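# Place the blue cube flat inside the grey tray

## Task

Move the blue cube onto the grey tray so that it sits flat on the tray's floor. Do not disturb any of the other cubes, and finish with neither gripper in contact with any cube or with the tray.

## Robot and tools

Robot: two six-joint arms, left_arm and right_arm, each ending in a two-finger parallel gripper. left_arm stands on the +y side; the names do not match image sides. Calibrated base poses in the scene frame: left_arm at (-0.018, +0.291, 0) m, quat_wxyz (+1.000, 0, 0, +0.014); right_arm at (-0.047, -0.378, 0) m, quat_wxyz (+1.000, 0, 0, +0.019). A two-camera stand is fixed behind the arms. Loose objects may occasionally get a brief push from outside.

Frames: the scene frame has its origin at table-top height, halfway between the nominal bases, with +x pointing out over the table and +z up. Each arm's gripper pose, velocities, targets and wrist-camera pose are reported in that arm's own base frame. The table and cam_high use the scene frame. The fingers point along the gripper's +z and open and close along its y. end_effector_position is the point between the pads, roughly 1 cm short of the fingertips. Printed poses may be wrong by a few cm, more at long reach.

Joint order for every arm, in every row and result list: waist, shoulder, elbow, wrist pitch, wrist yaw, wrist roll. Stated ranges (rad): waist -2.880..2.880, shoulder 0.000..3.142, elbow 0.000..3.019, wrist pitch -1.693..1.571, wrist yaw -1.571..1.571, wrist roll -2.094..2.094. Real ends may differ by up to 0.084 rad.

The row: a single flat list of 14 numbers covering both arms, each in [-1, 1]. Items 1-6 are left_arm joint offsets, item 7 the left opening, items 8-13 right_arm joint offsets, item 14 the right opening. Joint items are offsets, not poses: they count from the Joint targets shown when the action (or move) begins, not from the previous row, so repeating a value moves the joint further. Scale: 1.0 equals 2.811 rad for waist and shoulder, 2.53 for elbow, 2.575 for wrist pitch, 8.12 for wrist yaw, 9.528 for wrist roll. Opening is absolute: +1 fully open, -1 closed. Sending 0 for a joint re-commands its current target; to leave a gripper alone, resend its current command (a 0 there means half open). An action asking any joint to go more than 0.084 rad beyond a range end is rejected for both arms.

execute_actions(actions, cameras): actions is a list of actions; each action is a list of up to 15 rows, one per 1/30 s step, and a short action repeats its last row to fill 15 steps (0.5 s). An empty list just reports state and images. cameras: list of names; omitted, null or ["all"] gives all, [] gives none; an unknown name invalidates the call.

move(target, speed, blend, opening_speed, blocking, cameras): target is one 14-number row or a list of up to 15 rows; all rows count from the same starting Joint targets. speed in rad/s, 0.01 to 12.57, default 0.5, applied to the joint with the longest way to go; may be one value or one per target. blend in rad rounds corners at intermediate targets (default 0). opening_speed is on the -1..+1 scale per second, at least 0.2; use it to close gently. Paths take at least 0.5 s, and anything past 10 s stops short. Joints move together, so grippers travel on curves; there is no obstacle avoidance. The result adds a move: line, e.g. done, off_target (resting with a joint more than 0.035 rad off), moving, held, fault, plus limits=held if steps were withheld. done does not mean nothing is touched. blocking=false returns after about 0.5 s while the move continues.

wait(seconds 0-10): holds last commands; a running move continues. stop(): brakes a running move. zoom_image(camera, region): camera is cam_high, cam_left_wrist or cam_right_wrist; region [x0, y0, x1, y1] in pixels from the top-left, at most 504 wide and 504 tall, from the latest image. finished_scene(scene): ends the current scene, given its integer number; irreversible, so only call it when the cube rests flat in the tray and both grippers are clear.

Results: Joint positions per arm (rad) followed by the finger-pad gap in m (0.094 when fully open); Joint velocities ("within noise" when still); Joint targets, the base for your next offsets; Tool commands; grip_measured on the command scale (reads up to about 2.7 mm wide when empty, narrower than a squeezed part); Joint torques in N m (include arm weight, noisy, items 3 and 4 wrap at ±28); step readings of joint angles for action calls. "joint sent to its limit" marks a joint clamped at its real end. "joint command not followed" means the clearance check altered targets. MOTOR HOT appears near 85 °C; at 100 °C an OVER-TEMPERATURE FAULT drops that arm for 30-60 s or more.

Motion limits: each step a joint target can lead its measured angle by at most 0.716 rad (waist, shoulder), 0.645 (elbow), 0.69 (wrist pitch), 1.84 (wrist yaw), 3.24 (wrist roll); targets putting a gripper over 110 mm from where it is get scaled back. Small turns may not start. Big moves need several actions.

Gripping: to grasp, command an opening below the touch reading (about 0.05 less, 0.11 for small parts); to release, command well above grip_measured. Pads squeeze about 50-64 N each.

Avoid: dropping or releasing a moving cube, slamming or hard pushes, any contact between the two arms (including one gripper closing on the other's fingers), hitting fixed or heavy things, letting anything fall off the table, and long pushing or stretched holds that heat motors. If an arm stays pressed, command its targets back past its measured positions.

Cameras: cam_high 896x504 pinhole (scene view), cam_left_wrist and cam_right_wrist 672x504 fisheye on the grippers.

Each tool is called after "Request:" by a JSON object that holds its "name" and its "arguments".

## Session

Request:
{"name": "execute_actions", "arguments": {"actions": []}}

Request:
{"name": "zoom_image", "arguments": {"camera": "cam_high", "region": [250, 80, 650, 380]}}

Scene clock: 0.00 s.
left_arm: end_effector_position=(+0.2877, +0.3249, +0.1641) grip_measured=+1.000 end_effector_quat_wxyz=(+0.226, +0.105, +0.960, -0.131) | right_arm: end_effector_position=(+0.7330, -0.2689, +0.1860) grip_measured=+1.000 end_effector_quat_wxyz=(+0.349, +0.434, +0.660, -0.505)
Joint positions: left_arm=[1.049 1.54 1.213 -1.309 0.524 1.286 0.094] | right_arm=[-0.136 2.293 2.088 -0.809 1.277 0.61 0.094]
Joint velocities: within noise
Joint torques (N m): no reading
Motor temperatures (°C): left_arm=[29 29 29 30 30 30 28] | right_arm=[30 31 31 29 27 31 29]
Heat: left arm: hottest wrist pitch 30 °C; right arm: hottest shoulder 31 °C.
Joint targets: left_arm=[1.049 1.548 1.232 -1.309 0.524 1.286] | right_arm=[-0.136 2.280 2.118 -0.805 1.277 0.610]
Tool commands: left_gripper/opening=+1.0 right_gripper/opening=+1.0

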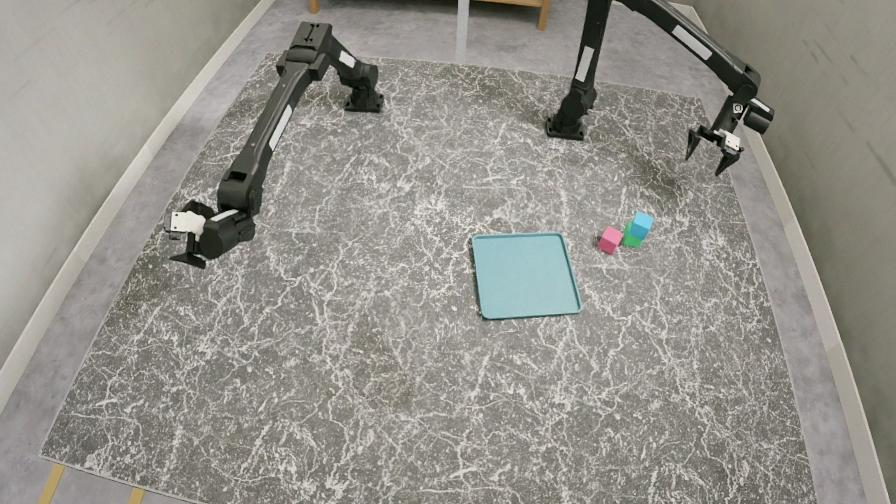

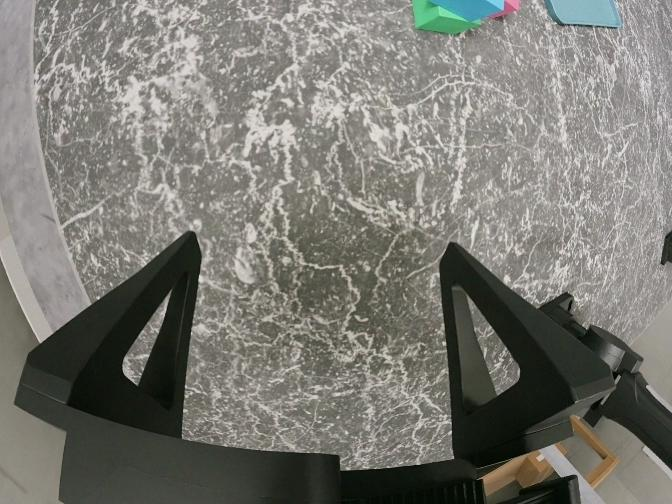

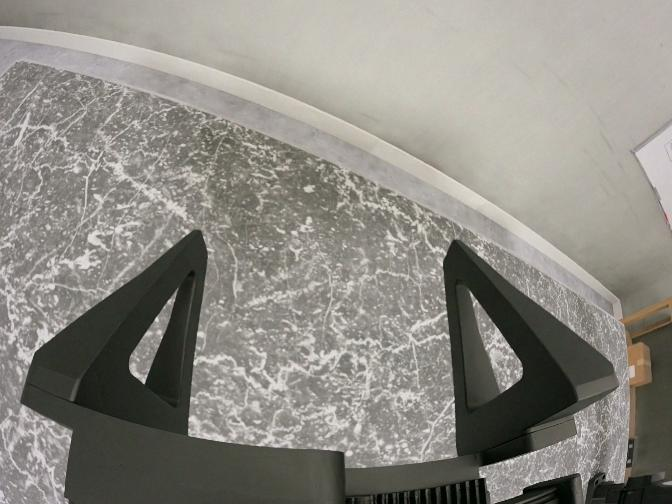

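Scaled by 1.260 from the camera's 896x504 image, which has a finer 1280x720 frame.

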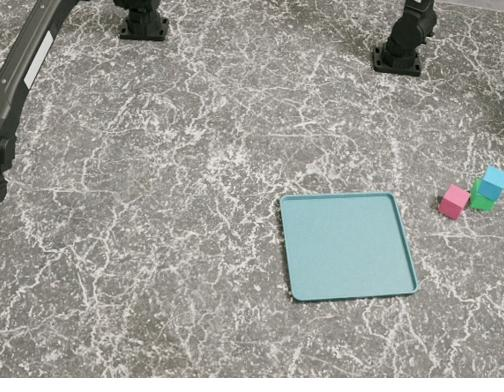

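Request:
{"name": "zoom_image", "arguments": {"camera": "cam_high", "region": [590, 195, 670, 265]}}

Scaled by 6.300 from the camera's 896x504 image, which has a finer 1280x720 frame.

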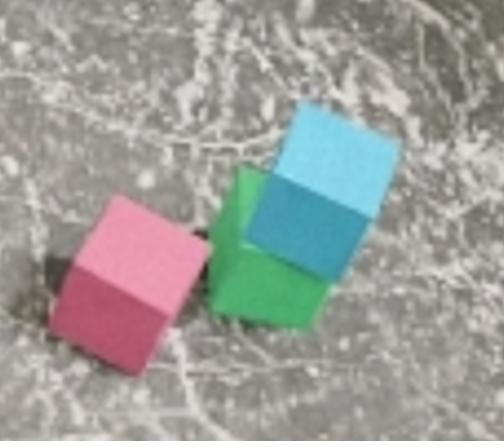

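Request:
{"name": "move", "arguments": {"target": [-0.2451,0.0238,0.0209,0.0307,-0.0645,-0.0521,1,0,0,0,0,0,0,1], "speed": 0.7}}

Request:
{"name": "zoom_image", "arguments": {"camera": "cam_high", "region": [560, 120, 720, 280]}}

Scene clock: 22.93 s.
left_arm: end_effector_position=(+0.4230, +0.1564, +0.1318) grip_measured=+1.000 end_effector_quat_wxyz=(-0.006, +0.219, +0.976, -0.005) | right_arm: end_effector_position=(+0.7330, -0.2689, +0.1860) grip_measured=+1.000 end_effector_quat_wxyz=(+0.349, +0.434, +0.660, -0.505)
Joint positions: left_arm=[0.356 1.585 1.242 -1.243 0.002 0.798 0.094] | right_arm=[-0.136 2.293 2.088 -0.809 1.277 0.61 0.094]
Joint velocities: within noise
Joint torques (N m): left_arm=[0.62 -12.04 11.77 0.76 0.03 -0.12] | right_arm=[-1.49 -23.94 10.88 1.52 0.51 0]
Motor temperatures (°C): left_arm=[29 29 35 30 31 30 28] | right_arm=[30 33 34 29 27 31 29]
Heat: left arm: hottest elbow 35 °C; right arm: hottest elbow 34 °C.
Joint targets: left_arm=[0.360 1.615 1.285 -1.230 0.000 0.789] | right_arm=[-0.136 2.280 2.118 -0.805 1.277 0.610]
move: off_target (left_arm); left_arm: the elbow is farthest, 0.043 rad from its target

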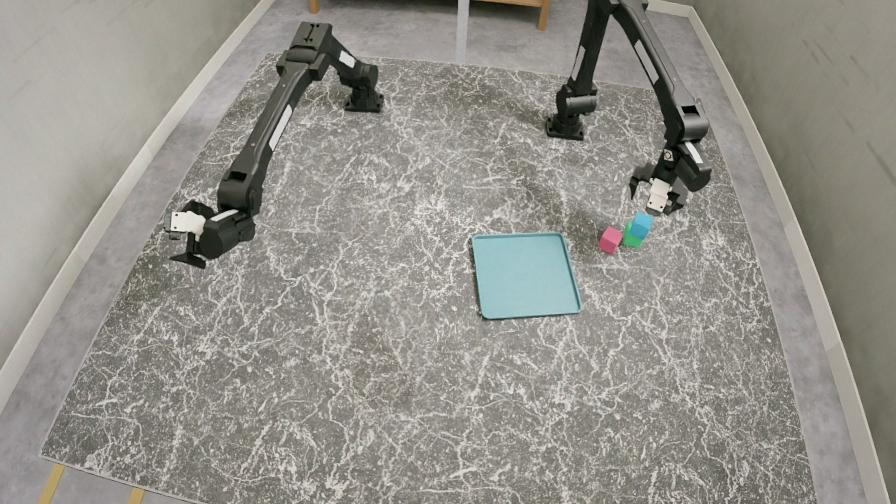

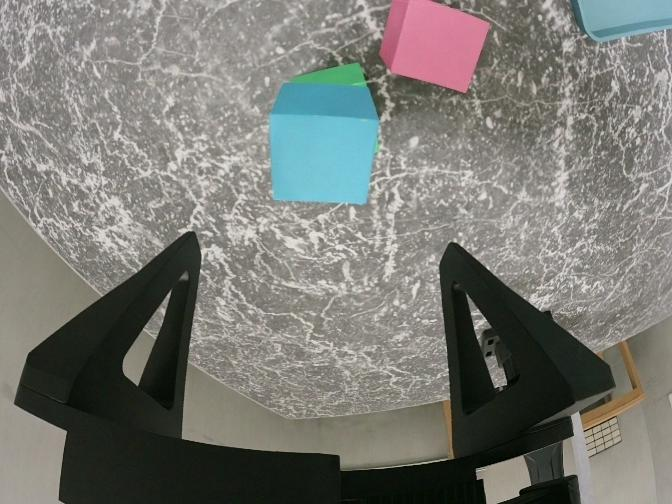

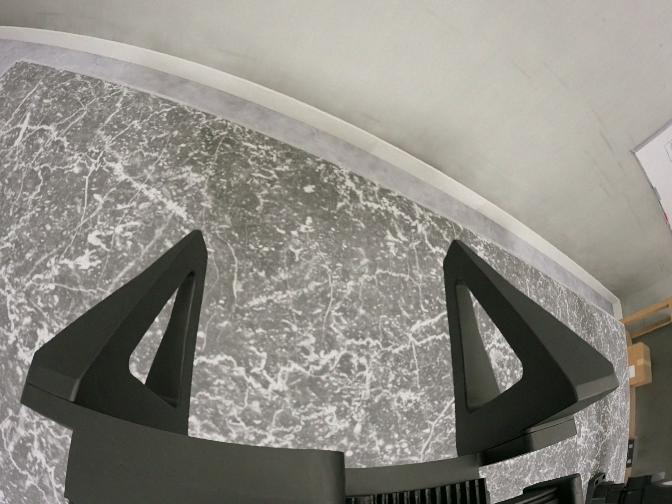

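Scaled by 3.150 from the camera's 896x504 image, which has a finer 1280x720 frame.

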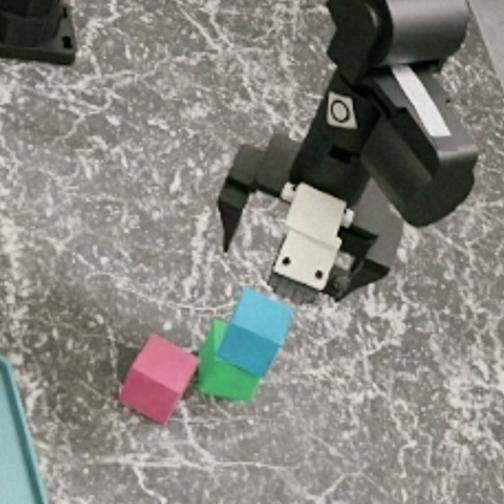

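Request:
{"name": "move", "arguments": {"target": [-0.0085,0.0125,-0.0233,0.0311,0,0.0016,1,0,0,0,0,0,0,1], "speed": 0.4}}

Request:
{"name": "zoom_image", "arguments": {"camera": "cam_left_wrist", "region": [170, 60, 510, 310]}}

Request:
{"name": "zoom_image", "arguments": {"camera": "cam_high", "region": [590, 160, 700, 260]}}

Scene clock: 39.30 s.
left_arm: end_effector_position=(+0.4384, +0.1572, +0.1111) grip_measured=+1.000 end_effector_quat_wxyz=(+0.007, +0.224, +0.975, +0.003) | right_arm: end_effector_position=(+0.7330, -0.2689, +0.1860) grip_measured=+1.000 end_effector_quat_wxyz=(+0.349, +0.434, +0.660, -0.505)
Joint positions: left_arm=[0.346 1.622 1.229 -1.163 0.002 0.797 0.094] | right_arm=[-0.136 2.293 2.088 -0.809 1.277 0.61 0.094]
Joint velocities: within noise
Joint torques (N m): left_arm=[-0.85 -12.86 7.86 0.94 0.02 -0.05] | right_arm=[-1.55 -23.82 10.89 1.69 0.51 0.02]
Motor temperatures (°C): left_arm=[29 31 38 30 31 30 28] | right_arm=[30 34 35 29 27 31 29]
Heat: left arm: hottest elbow 38 °C; right arm: hottest elbow 35 °C.
Joint targets: left_arm=[0.336 1.650 1.226 -1.150 0.000 0.804] | right_arm=[-0.136 2.280 2.118 -0.805 1.277 0.610]
move: done

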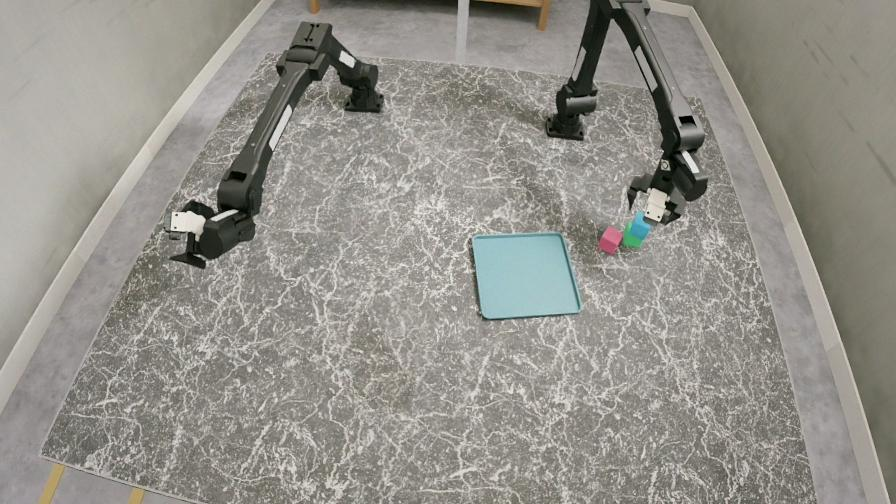

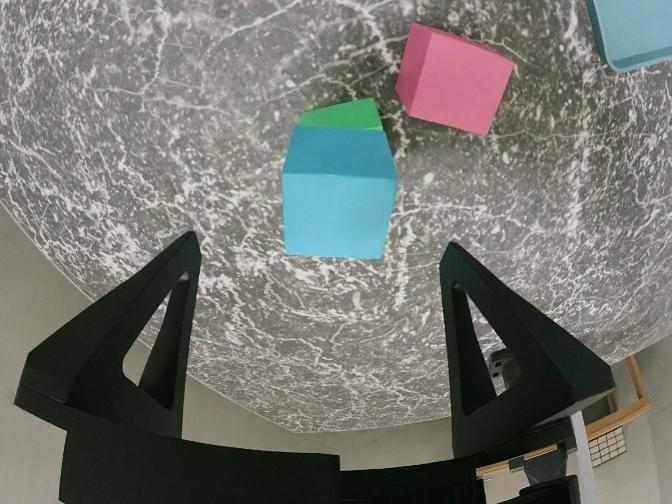

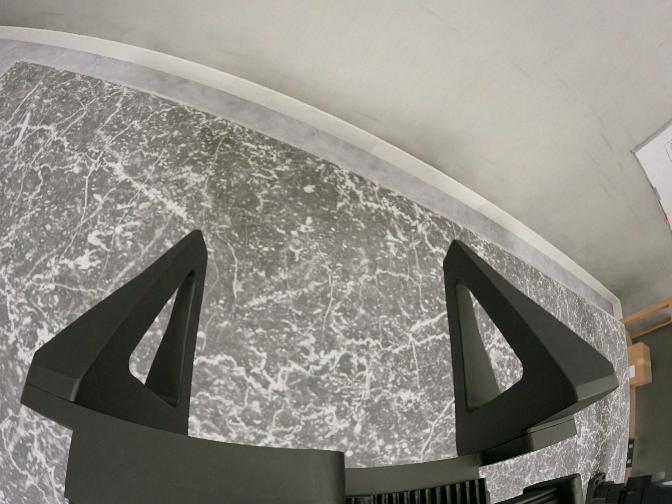

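Scaled by 1.482 from the camera's 672x504 image, which has a finer 960x720 frame.

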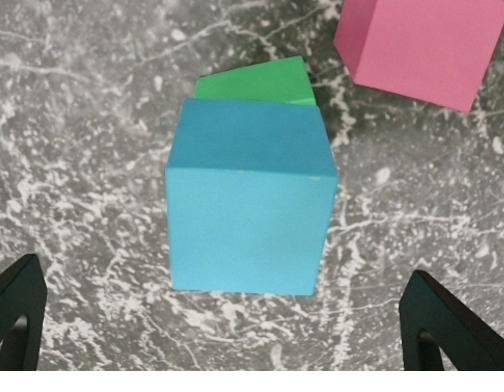

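Scaled by 4.582 from the camera's 896x504 image, which has a finer 1280x720 frame.

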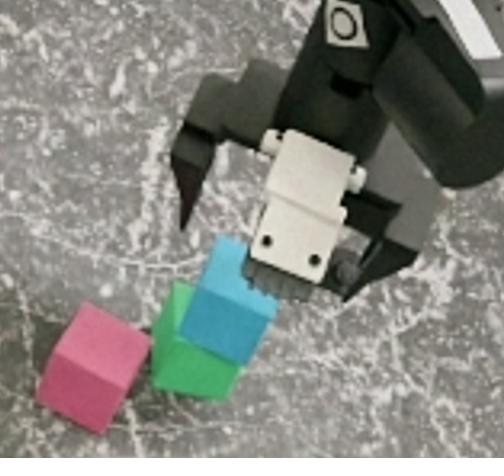

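Request:
{"name": "move", "arguments": {"target": [-0.0028,0.0117,-0.0174,0.026,0,0.0043,1,0,0,0,0,0,0,1], "speed": 0.3}}

Request:
{"name": "zoom_image", "arguments": {"camera": "cam_left_wrist", "region": [170, 60, 510, 310]}}

Request:
{"name": "zoom_image", "arguments": {"camera": "cam_high", "region": [590, 160, 700, 260]}}

Scene clock: 52.70 s.
left_arm: end_effector_position=(+0.4366, +0.1532, +0.0799) grip_measured=+1.000 end_effector_quat_wxyz=(+0.001, +0.247, +0.969, +0.000) | right_arm: end_effector_position=(+0.7330, -0.2689, +0.1860) grip_measured=+1.000 end_effector_quat_wxyz=(+0.349, +0.434, +0.660, -0.505)
Joint positions: left_arm=[0.339 1.657 1.184 -1.095 0.002 0.837 0.094] | right_arm=[-0.136 2.293 2.088 -0.809 1.277 0.61 0.094]
Joint velocities: within noise
Joint torques (N m): left_arm=[-0.62 -13.04 7.6 0.92 0.03 -0.03] | right_arm=[-1.44 -24.35 10.92 1.63 0.53 0.03]
Motor temperatures (°C): left_arm=[29 31 38 30 31 30 28] | right_arm=[30 35 36 29 27 31 29]
Heat: left arm: hottest elbow 38 °C; right arm: hottest elbow 36 °C.
Joint targets: left_arm=[0.328 1.683 1.182 -1.083 0.000 0.846] | right_arm=[-0.136 2.280 2.118 -0.805 1.277 0.610]
move: done

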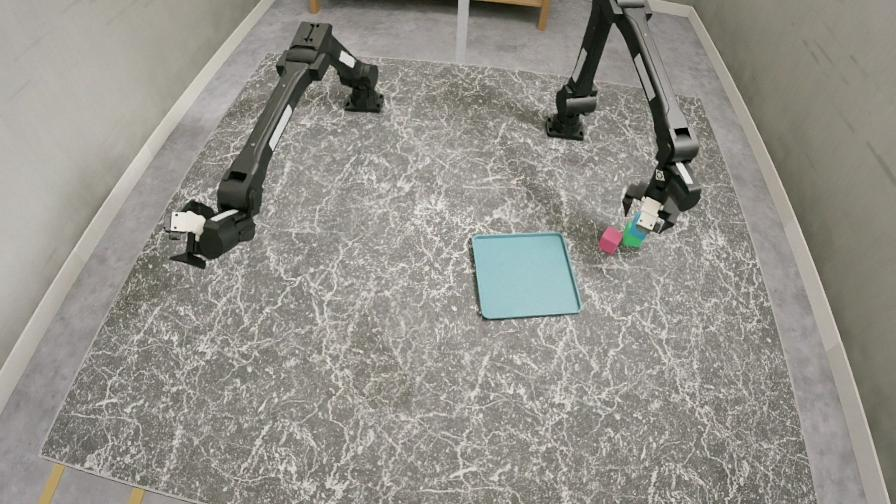

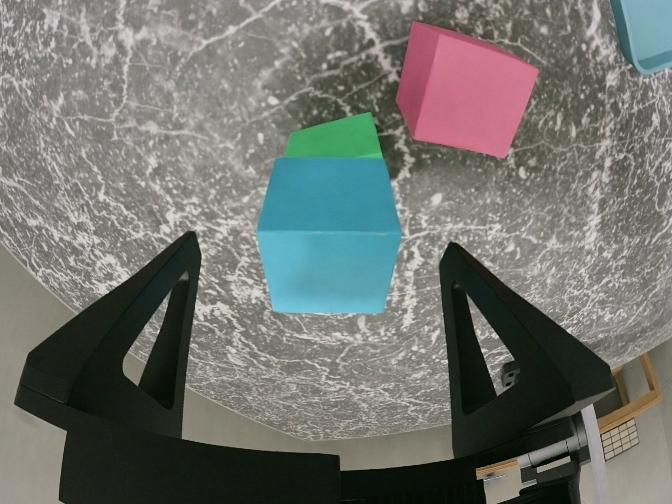

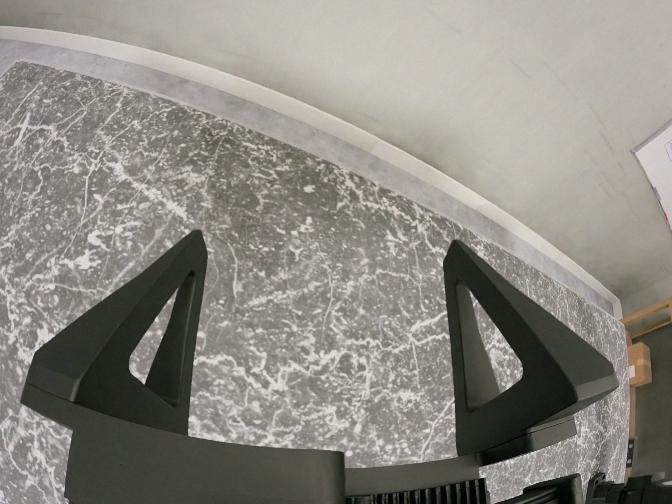

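Scaled by 1.482 from the camera's 672x504 image, which has a finer 960x720 frame.

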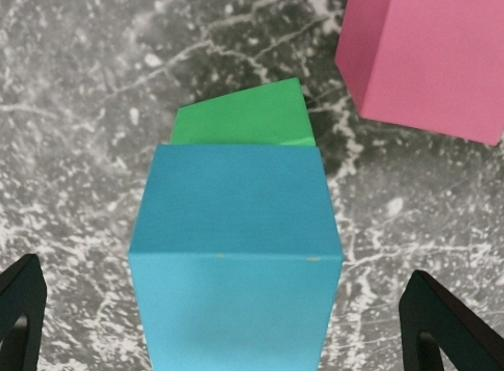

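Scaled by 4.582 from the camera's 896x504 image, which has a finer 1280x720 frame.

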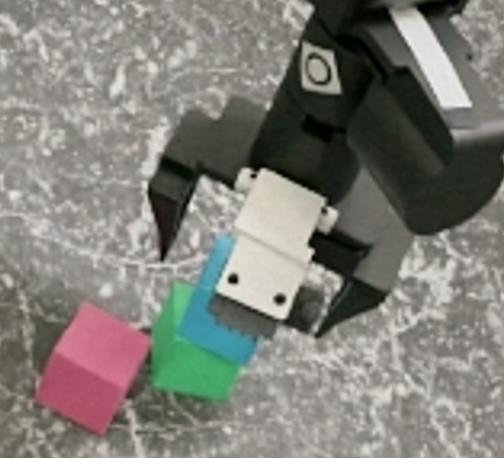

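Request:
{"name": "move", "arguments": {"target": [0,0.0068,-0.0099,0.0168,0,0,1,0,0,0,0,0,0,1], "speed": 0.2, "cameras": ["cam_left_wrist"]}}

Request:
{"name": "zoom_image", "arguments": {"camera": "cam_left_wrist", "region": [170, 60, 510, 360]}}

Scene clock: 58.77 s.
left_arm: end_effector_position=(+0.4363, +0.1531, +0.0650) grip_measured=+1.000 end_effector_quat_wxyz=(+0.003, +0.247, +0.969, +0.001) | right_arm: end_effector_position=(+0.7330, -0.2689, +0.1860) grip_measured=+1.000 end_effector_quat_wxyz=(+0.349, +0.434, +0.660, -0.505)
Joint positions: left_arm=[0.339 1.673 1.16 -1.052 0.002 0.838 0.094] | right_arm=[-0.136 2.293 2.088 -0.809 1.277 0.61 0.094]
Joint velocities: within noise
Joint torques (N m): left_arm=[-0.79 -12.98 7.42 1.01 0.04 -0.04] | right_arm=[-1.61 -23.94 10.86 1.61 0.53 0.04]
Motor temperatures (°C): left_arm=[29 31 38 30 30 30 28] | right_arm=[30 35 37 29 27 31 29]
Heat: left arm: hottest elbow 38 °C; right arm: hottest elbow 37 °C.
Joint targets: left_arm=[0.328 1.702 1.157 -1.040 0.000 0.845] | right_arm=[-0.136 2.280 2.118 -0.805 1.277 0.610]
move: done
Images, in order (width x height): cam_left_wrist 672x504.

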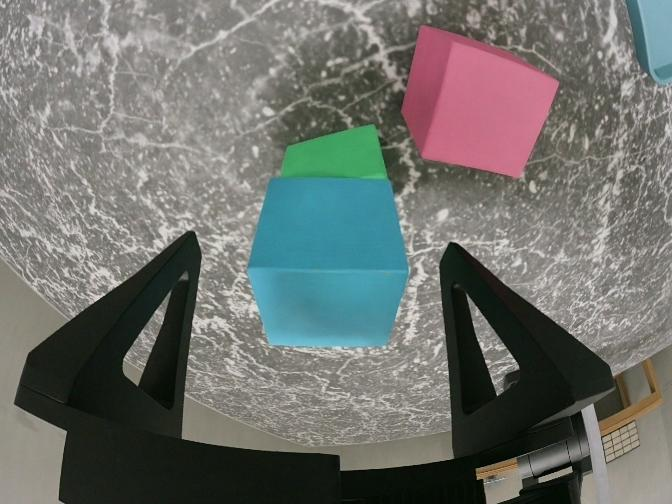

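Scaled by 1.482 from the camera's 672x504 image, which has a finer 960x720 frame.

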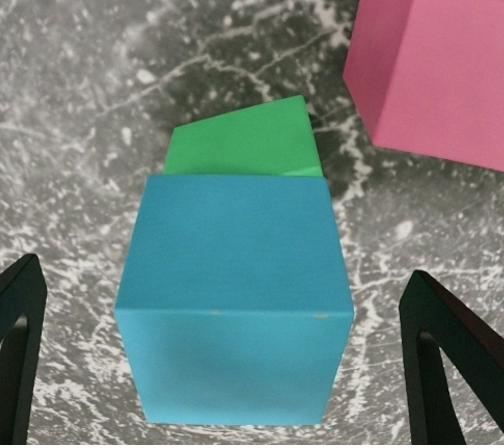

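Request:
{"name": "move", "arguments": {"target": [0,0,0,0,0,0,-0.35,0,0,0,0,0,0,1], "opening_speed": 0.8, "cameras": ["cam_left_wrist"]}}

Scene clock: 62.23 s.
left_arm: end_effector_position=(+0.4364, +0.1531, +0.0650) grip_measured=-0.062 end_effector_quat_wxyz=(+0.003, +0.247, +0.969, +0.001) | right_arm: end_effector_position=(+0.7330, -0.2689, +0.1860) grip_measured=+1.000 end_effector_quat_wxyz=(+0.349, +0.434, +0.660, -0.505)
Joint positions: left_arm=[0.339 1.673 1.16 -1.052 0.002 0.838 0.044] | right_arm=[-0.136 2.293 2.088 -0.809 1.277 0.61 0.094]
Joint velocities: within noise
Joint torques (N m): left_arm=[-0.91 -13.33 7.41 0.94 0.02 -0.02] | right_arm=[-1.85 -23.71 10.95 1.51 0.51 0.03]
Motor temperatures (°C): left_arm=[29 31 38 30 30 30 28] | right_arm=[30 35 37 29 27 31 29]
Heat: left arm: hottest elbow 38 °C; right arm: hottest elbow 37 °C.
Joint targets: left_arm=[0.328 1.702 1.157 -1.040 0.000 0.846] | right_arm=[-0.136 2.280 2.118 -0.805 1.277 0.610]
move: done
Images, in order (width x height): cam_left_wrist 672x504.

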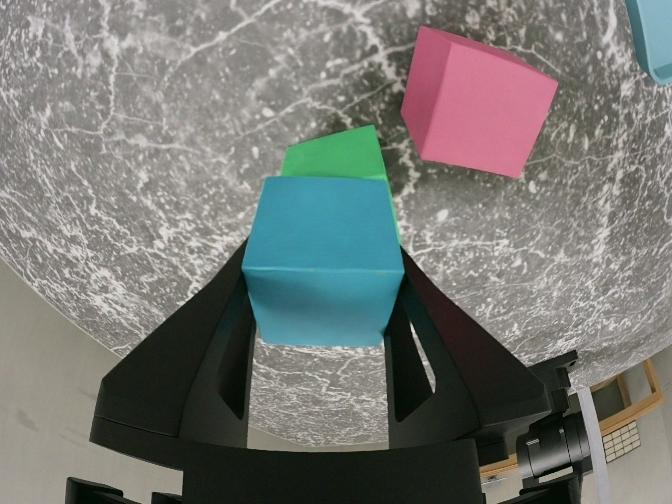

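Request:
{"name": "move", "arguments": {"target": [[0,0,0.1146,-0.1087,0,0,-0.35,0,0,0,0,0,0,1],[-0.1957,0.0754,0.23,-0.1313,0,0,-0.35,0,0,0,0,0,0,1]], "speed": [0.4,0.6], "blend": 0.05}}

Request:
{"name": "zoom_image", "arguments": {"camera": "cam_high", "region": [440, 170, 640, 340]}}

Scene clock: 75.73 s.
left_arm: end_effector_position=(+0.5648, -0.1324, +0.1491) grip_measured=-0.063 end_effector_quat_wxyz=(+0.006, +0.509, +0.861, +0.001) | right_arm: end_effector_position=(+0.7330, -0.2689, +0.1860) grip_measured=+1.000 end_effector_quat_wxyz=(+0.349, +0.434, +0.660, -0.505)
Joint positions: left_arm=[-0.229 1.882 1.689 -1.366 0.001 0.839 0.044] | right_arm=[-0.136 2.293 2.088 -0.809 1.277 0.61 0.094]
Joint velocities: within noise
Joint torques (N m): left_arm=[1.03 -16.56 12.68 -0.08 0.1 -0.05] | right_arm=[-1.26 -23.82 10.89 1.59 0.49 -0.01]
Motor temperatures (°C): left_arm=[29 32 38 30 30 30 29] | right_arm=[30 36 38 29 27 31 29]
Heat: left arm: hottest elbow 38 °C; right arm: hottest elbow 38 °C.
Joint targets: left_arm=[-0.222 1.914 1.738 -1.378 0.000 0.846] | right_arm=[-0.136 2.280 2.118 -0.805 1.277 0.610]
move: off_target (left_arm); left_arm: the elbow is farthest, 0.050 rad from its target

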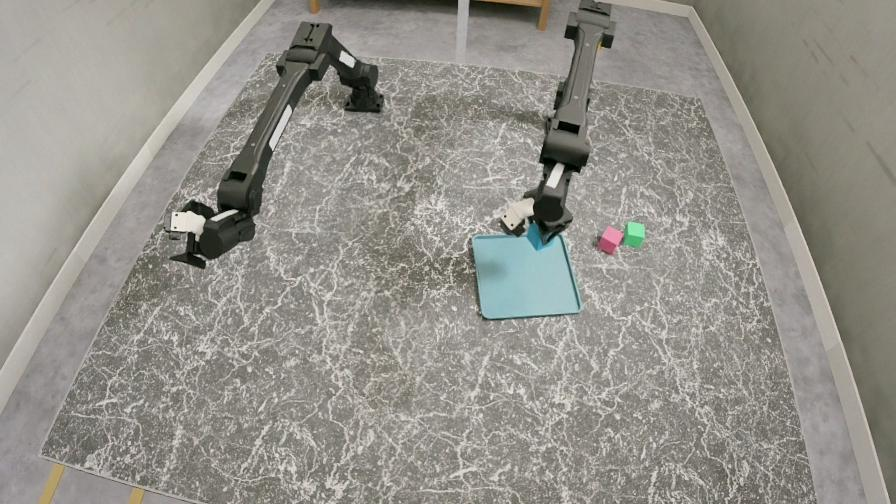

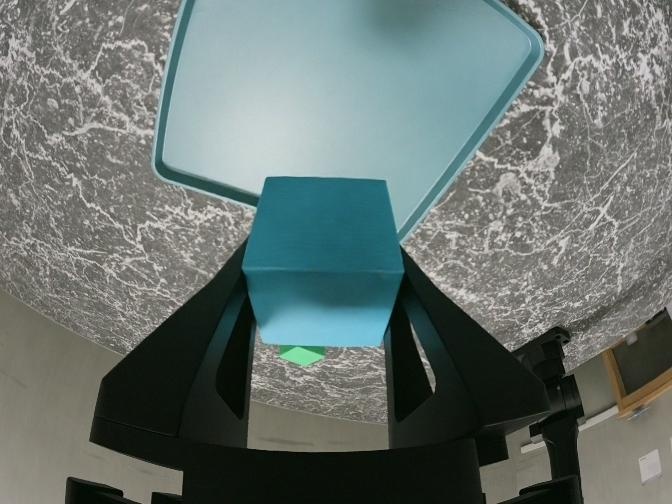

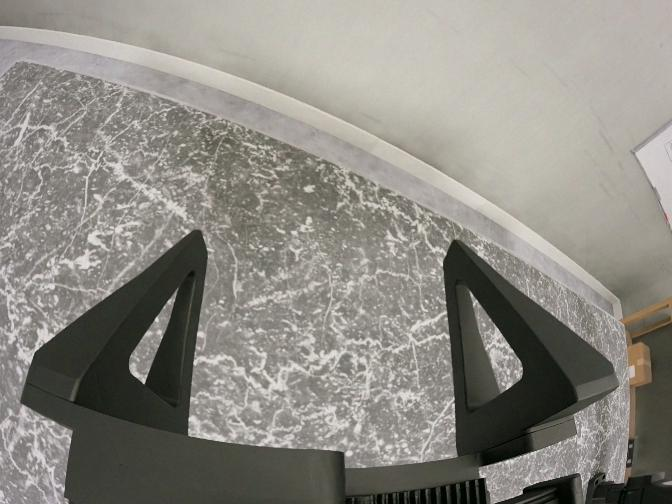

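Scaled by 2.520 from the camera's 896x504 image, which has a finer 1280x720 frame.

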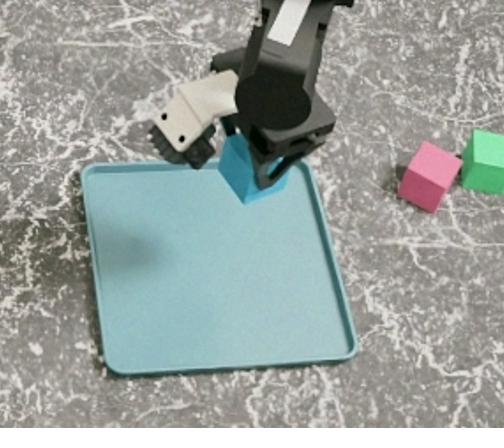

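Request:
{"name": "move", "arguments": {"target": [0,0.0295,-0.0719,0.0885,0,0,-0.35,0,0,0,0,0,0,1], "speed": 0.35, "cameras": ["cam_high","cam_left_wrist"]}}

Request:
{"name": "zoom_image", "arguments": {"camera": "cam_high", "region": [440, 170, 640, 340]}}

Scene clock: 81.03 s.
left_arm: end_effector_position=(+0.5629, -0.1320, +0.0460) grip_measured=-0.063 end_effector_quat_wxyz=(-0.007, +0.509, +0.861, -0.003) | right_arm: end_effector_position=(+0.7330, -0.2689, +0.1860) grip_measured=+1.000 end_effector_quat_wxyz=(+0.349, +0.434, +0.660, -0.505)
Joint positions: left_arm=[-0.229 1.978 1.553 -1.162 0.001 0.839 0.044] | right_arm=[-0.136 2.293 2.088 -0.809 1.277 0.61 0.094]
Joint velocities: within noise
Joint torques (N m): left_arm=[0.73 -18.08 8.31 0.92 0.06 -0.02] | right_arm=[-1.55 -24.06 10.89 1.62 0.52 0.01]
Motor temperatures (°C): left_arm=[29 32 40 30 30 30 30] | right_arm=[30 36 38 29 27 31 29]
Heat: left arm: hottest elbow 40 °C; right arm: hottest elbow 38 °C.
Joint targets: left_arm=[-0.222 1.997 1.557 -1.150 0.000 0.846] | right_arm=[-0.136 2.280 2.118 -0.805 1.277 0.610]
move: done
Images, in order (width x height): cam_high 896x504, cam_left_wrist 672x504.

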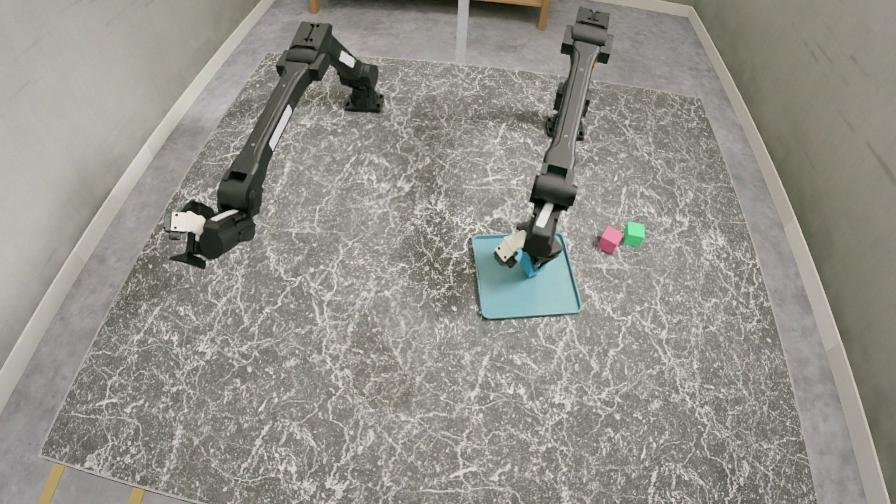

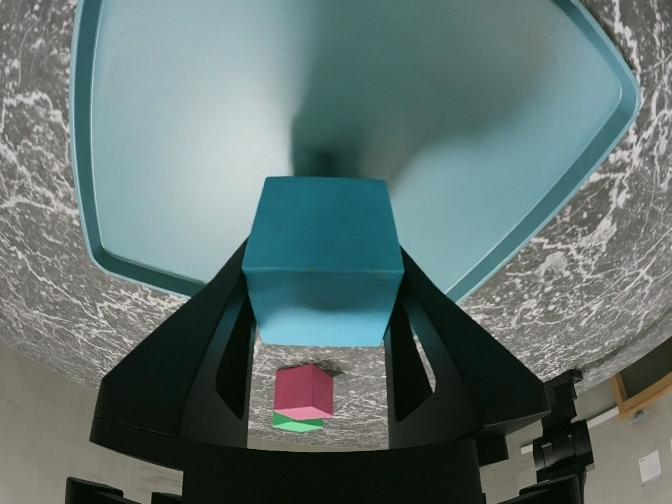

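Scaled by 2.520 from the camera's 896x504 image, which has a finer 1280x720 frame.

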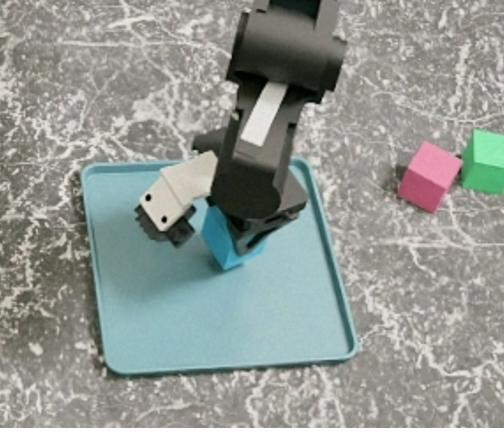

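Request:
{"name": "move", "arguments": {"target": [0,0.0071,-0.0075,0.0229,0,0,-0.35,0,0,0,0,0,0,1], "speed": 0.15, "cameras": ["cam_left_wrist"]}}

Request:
{"name": "zoom_image", "arguments": {"camera": "cam_left_wrist", "region": [220, 140, 450, 220]}}

Scene clock: 84.40 s.
left_arm: end_effector_position=(+0.5711, -0.1339, +0.0382) grip_measured=-0.063 end_effector_quat_wxyz=(+0.011, +0.509, +0.861, +0.003) | right_arm: end_effector_position=(+0.7330, -0.2689, +0.1860) grip_measured=+1.000 end_effector_quat_wxyz=(+0.349, +0.434, +0.660, -0.505)
Joint positions: left_arm=[-0.229 1.984 1.54 -1.104 0.001 0.839 0.044] | right_arm=[-0.136 2.293 2.088 -0.809 1.277 0.61 0.094]
Joint velocities: within noise
Joint torques (N m): left_arm=[0.73 -17.49 7.88 1.11 0.09 0.01] | right_arm=[-1.55 -24.06 10.84 1.63 0.52 0.03]
Motor temperatures (°C): left_arm=[29 32 40 30 30 30 30] | right_arm=[30 36 38 29 27 31 29]
Heat: left arm: hottest elbow 40 °C; right arm: hottest elbow 38 °C.
Joint targets: left_arm=[-0.222 2.017 1.538 -1.091 0.000 0.846] | right_arm=[-0.136 2.280 2.118 -0.805 1.277 0.610]
move: done
Images, in order (width x height): cam_left_wrist 672x504.

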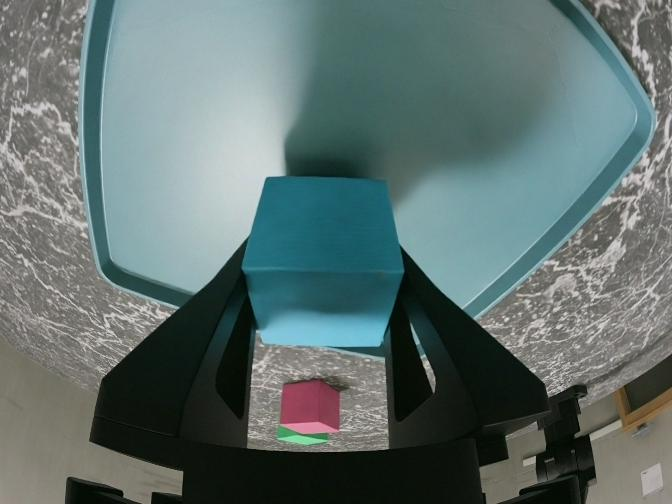

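Scaled by 2.191 from the camera's 672x504 image, which has a finer 960x720 frame.

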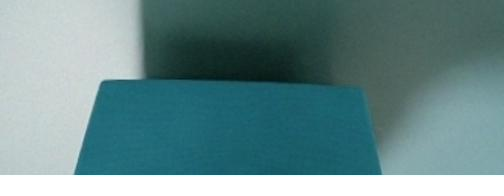

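Request:
{"name": "move", "arguments": {"target": [0,-0.002,-0.0079,0,0,0,-0.35,0,0,0,0,0,0,1], "speed": 0.1, "cameras": ["cam_left_wrist"]}}

Request:
{"name": "zoom_image", "arguments": {"camera": "cam_left_wrist", "region": [220, 140, 450, 220]}}

Scene clock: 87.93 s.
left_arm: end_effector_position=(+0.5635, -0.1321, +0.0315) grip_measured=-0.063 end_effector_quat_wxyz=(+0.002, +0.509, +0.861, +0.000) | right_arm: end_effector_position=(+0.7330, -0.2689, +0.1860) grip_measured=+1.000 end_effector_quat_wxyz=(+0.349, +0.434, +0.660, -0.505)
Joint positions: left_arm=[-0.229 1.984 1.52 -1.103 0.001 0.839 0.044] | right_arm=[-0.136 2.293 2.088 -0.809 1.277 0.61 0.094]
Joint velocities: within noise
Joint torques (N m): left_arm=[0.67 -17.32 7.73 0.81 0.11 -0.01] | right_arm=[-1.55 -23.65 10.97 1.61 0.51 0.01]
Motor temperatures (°C): left_arm=[29 32 39 30 30 30 30] | right_arm=[30 37 38 29 27 31 29]
Heat: left arm: hottest elbow 39 °C; right arm: hottest elbow 38 °C.
Joint targets: left_arm=[-0.222 2.011 1.518 -1.091 0.000 0.846] | right_arm=[-0.136 2.280 2.118 -0.805 1.277 0.610]
move: done
Images, in order (width x height): cam_left_wrist 672x504.

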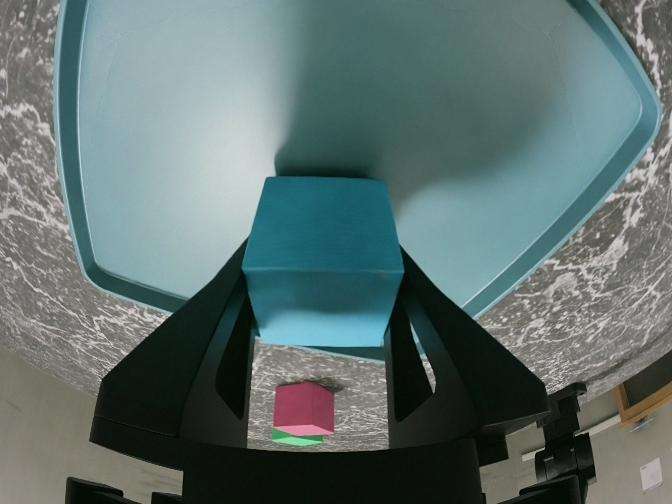

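Scaled by 2.191 from the camera's 672x504 image, which has a finer 960x720 frame.

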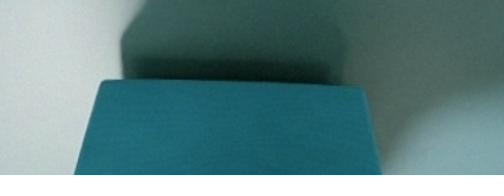

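Request:
{"name": "move", "arguments": {"target": [0,0,-0.0047,0.0047,0,0,-0.35,0,0,0,0,0,0,1], "speed": 0.1, "cameras": ["cam_left_wrist"]}}

Request:
{"name": "zoom_image", "arguments": {"camera": "cam_left_wrist", "region": [220, 140, 450, 220]}}

Scene clock: 91.03 s.
left_arm: end_effector_position=(+0.5613, -0.1316, +0.0274) grip_measured=-0.063 end_effector_quat_wxyz=(+0.002, +0.509, +0.861, +0.000) | right_arm: end_effector_position=(+0.7330, -0.2689, +0.1860) grip_measured=+1.000 end_effector_quat_wxyz=(+0.349, +0.434, +0.660, -0.505)
Joint positions: left_arm=[-0.229 1.984 1.508 -1.092 0.001 0.839 0.044] | right_arm=[-0.136 2.293 2.088 -0.809 1.277 0.61 0.094]
Joint velocities: within noise
Joint torques (N m): left_arm=[0.85 -17.44 7.75 0.81 0.09 -0.04] | right_arm=[-1.96 -23.88 10.86 1.59 0.52 0.05]
Motor temperatures (°C): left_arm=[29 33 39 30 30 30 30] | right_arm=[30 37 38 29 27 31 29]
Heat: left arm: hottest elbow 39 °C; right arm: hottest elbow 38 °C.
Joint targets: left_arm=[-0.222 2.011 1.506 -1.079 0.000 0.846] | right_arm=[-0.136 2.280 2.118 -0.805 1.277 0.610]
move: done
Images, in order (width x height): cam_left_wrist 672x504.

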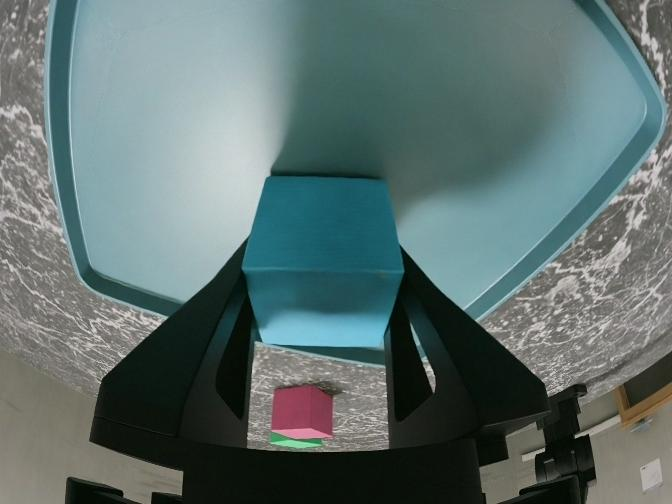

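Scaled by 2.191 from the camera's 672x504 image, which has a finer 960x720 frame.

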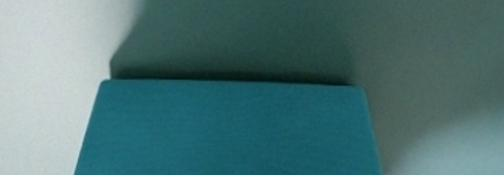

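Request:
{"name": "move", "arguments": {"target": [0,0,-0.0034,0.0034,0,0,-0.35,0,0,0,0,0,0,1], "speed": 0.1, "cameras": ["cam_left_wrist"]}}

Request:
{"name": "zoom_image", "arguments": {"camera": "cam_left_wrist", "region": [220, 140, 450, 220]}}

Scene clock: 94.90 s.
left_arm: end_effector_position=(+0.5602, -0.1313, +0.0247) grip_measured=-0.063 end_effector_quat_wxyz=(+0.002, +0.509, +0.861, +0.000) | right_arm: end_effector_position=(+0.7330, -0.2689, +0.1860) grip_measured=+1.000 end_effector_quat_wxyz=(+0.349, +0.434, +0.660, -0.505)
Joint positions: left_arm=[-0.229 1.984 1.5 -1.083 0.001 0.839 0.044] | right_arm=[-0.136 2.293 2.088 -0.809 1.277 0.61 0.094]
Joint velocities: within noise
Joint torques (N m): left_arm=[0.79 -17.85 7.65 0.9 0.09 0] | right_arm=[-1.55 -23.88 10.84 1.57 0.51 0.02]
Motor temperatures (°C): left_arm=[29 33 39 30 30 30 30] | right_arm=[30 37 38 29 27 31 29]
Heat: left arm: hottest elbow 39 °C; right arm: hottest elbow 38 °C.
Joint targets: left_arm=[-0.222 2.011 1.497 -1.070 0.000 0.846] | right_arm=[-0.136 2.280 2.118 -0.805 1.277 0.610]
move: done
Images, in order (width x height): cam_left_wrist 672x504.

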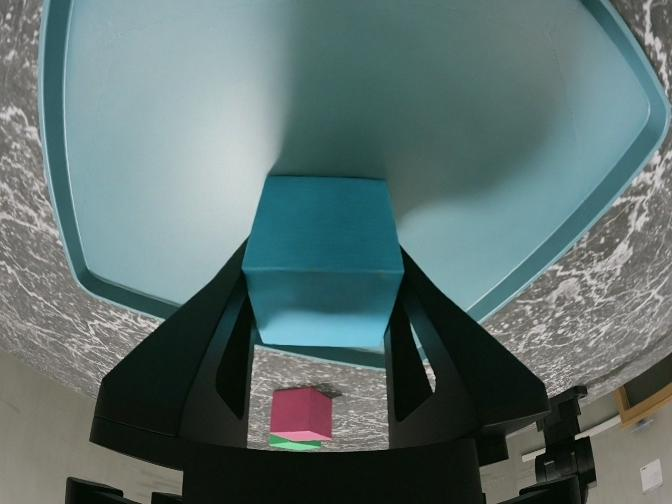

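Scaled by 2.191 from the camera's 672x504 image, which has a finer 960x720 frame.

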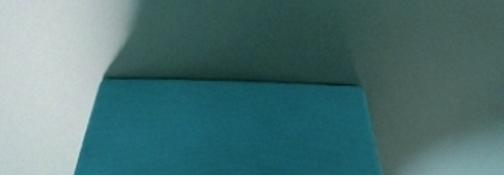

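Request:
{"name": "move", "arguments": {"target": [0,0,-0.0018,0.0018,0,0,-0.35,0,0,0,0,0,0,1], "speed": 0.1, "cameras": ["cam_left_wrist"]}}

Request:
{"name": "zoom_image", "arguments": {"camera": "cam_left_wrist", "region": [220, 140, 450, 220]}}

Scene clock: 97.90 s.
left_arm: end_effector_position=(+0.5605, -0.1314, +0.0243) grip_measured=-0.063 end_effector_quat_wxyz=(+0.003, +0.509, +0.861, +0.001) | right_arm: end_effector_position=(+0.7330, -0.2689, +0.1860) grip_measured=+1.000 end_effector_quat_wxyz=(+0.349, +0.434, +0.660, -0.505)
Joint positions: left_arm=[-0.229 1.984 1.499 -1.079 0.001 0.839 0.044] | right_arm=[-0.136 2.293 2.088 -0.809 1.277 0.61 0.094]
Joint velocities: within noise
Joint torques (N m): left_arm=[0.62 -17.44 7.34 1.05 0.09 -0.02] | right_arm=[-1.55 -24.18 10.91 1.65 0.55 0.01]
Motor temperatures (°C): left_arm=[29 33 39 30 30 30 30] | right_arm=[30 37 38 29 27 31 29]
Heat: left arm: hottest elbow 39 °C; right arm: hottest elbow 38 °C.
Joint targets: left_arm=[-0.222 2.011 1.493 -1.065 0.000 0.846] | right_arm=[-0.136 2.280 2.118 -0.805 1.277 0.610]
move: done
Images, in order (width x height): cam_left_wrist 672x504.

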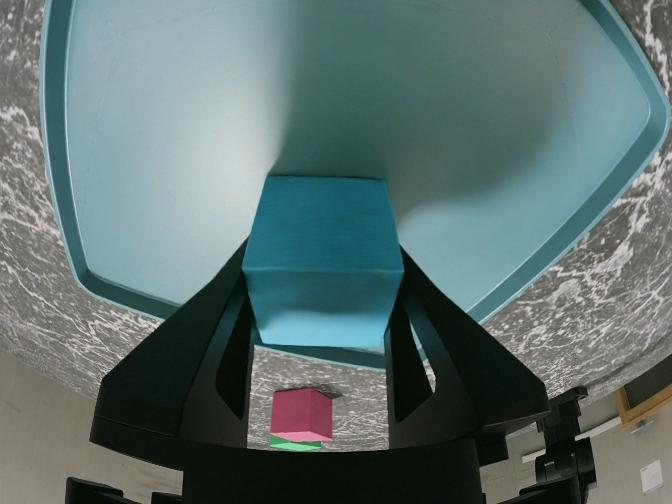

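Scaled by 2.191 from the camera's 672x504 image, which has a finer 960x720 frame.

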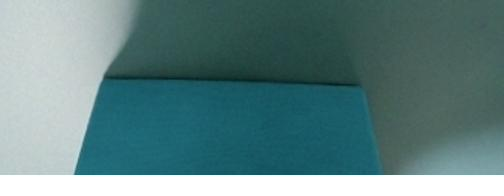

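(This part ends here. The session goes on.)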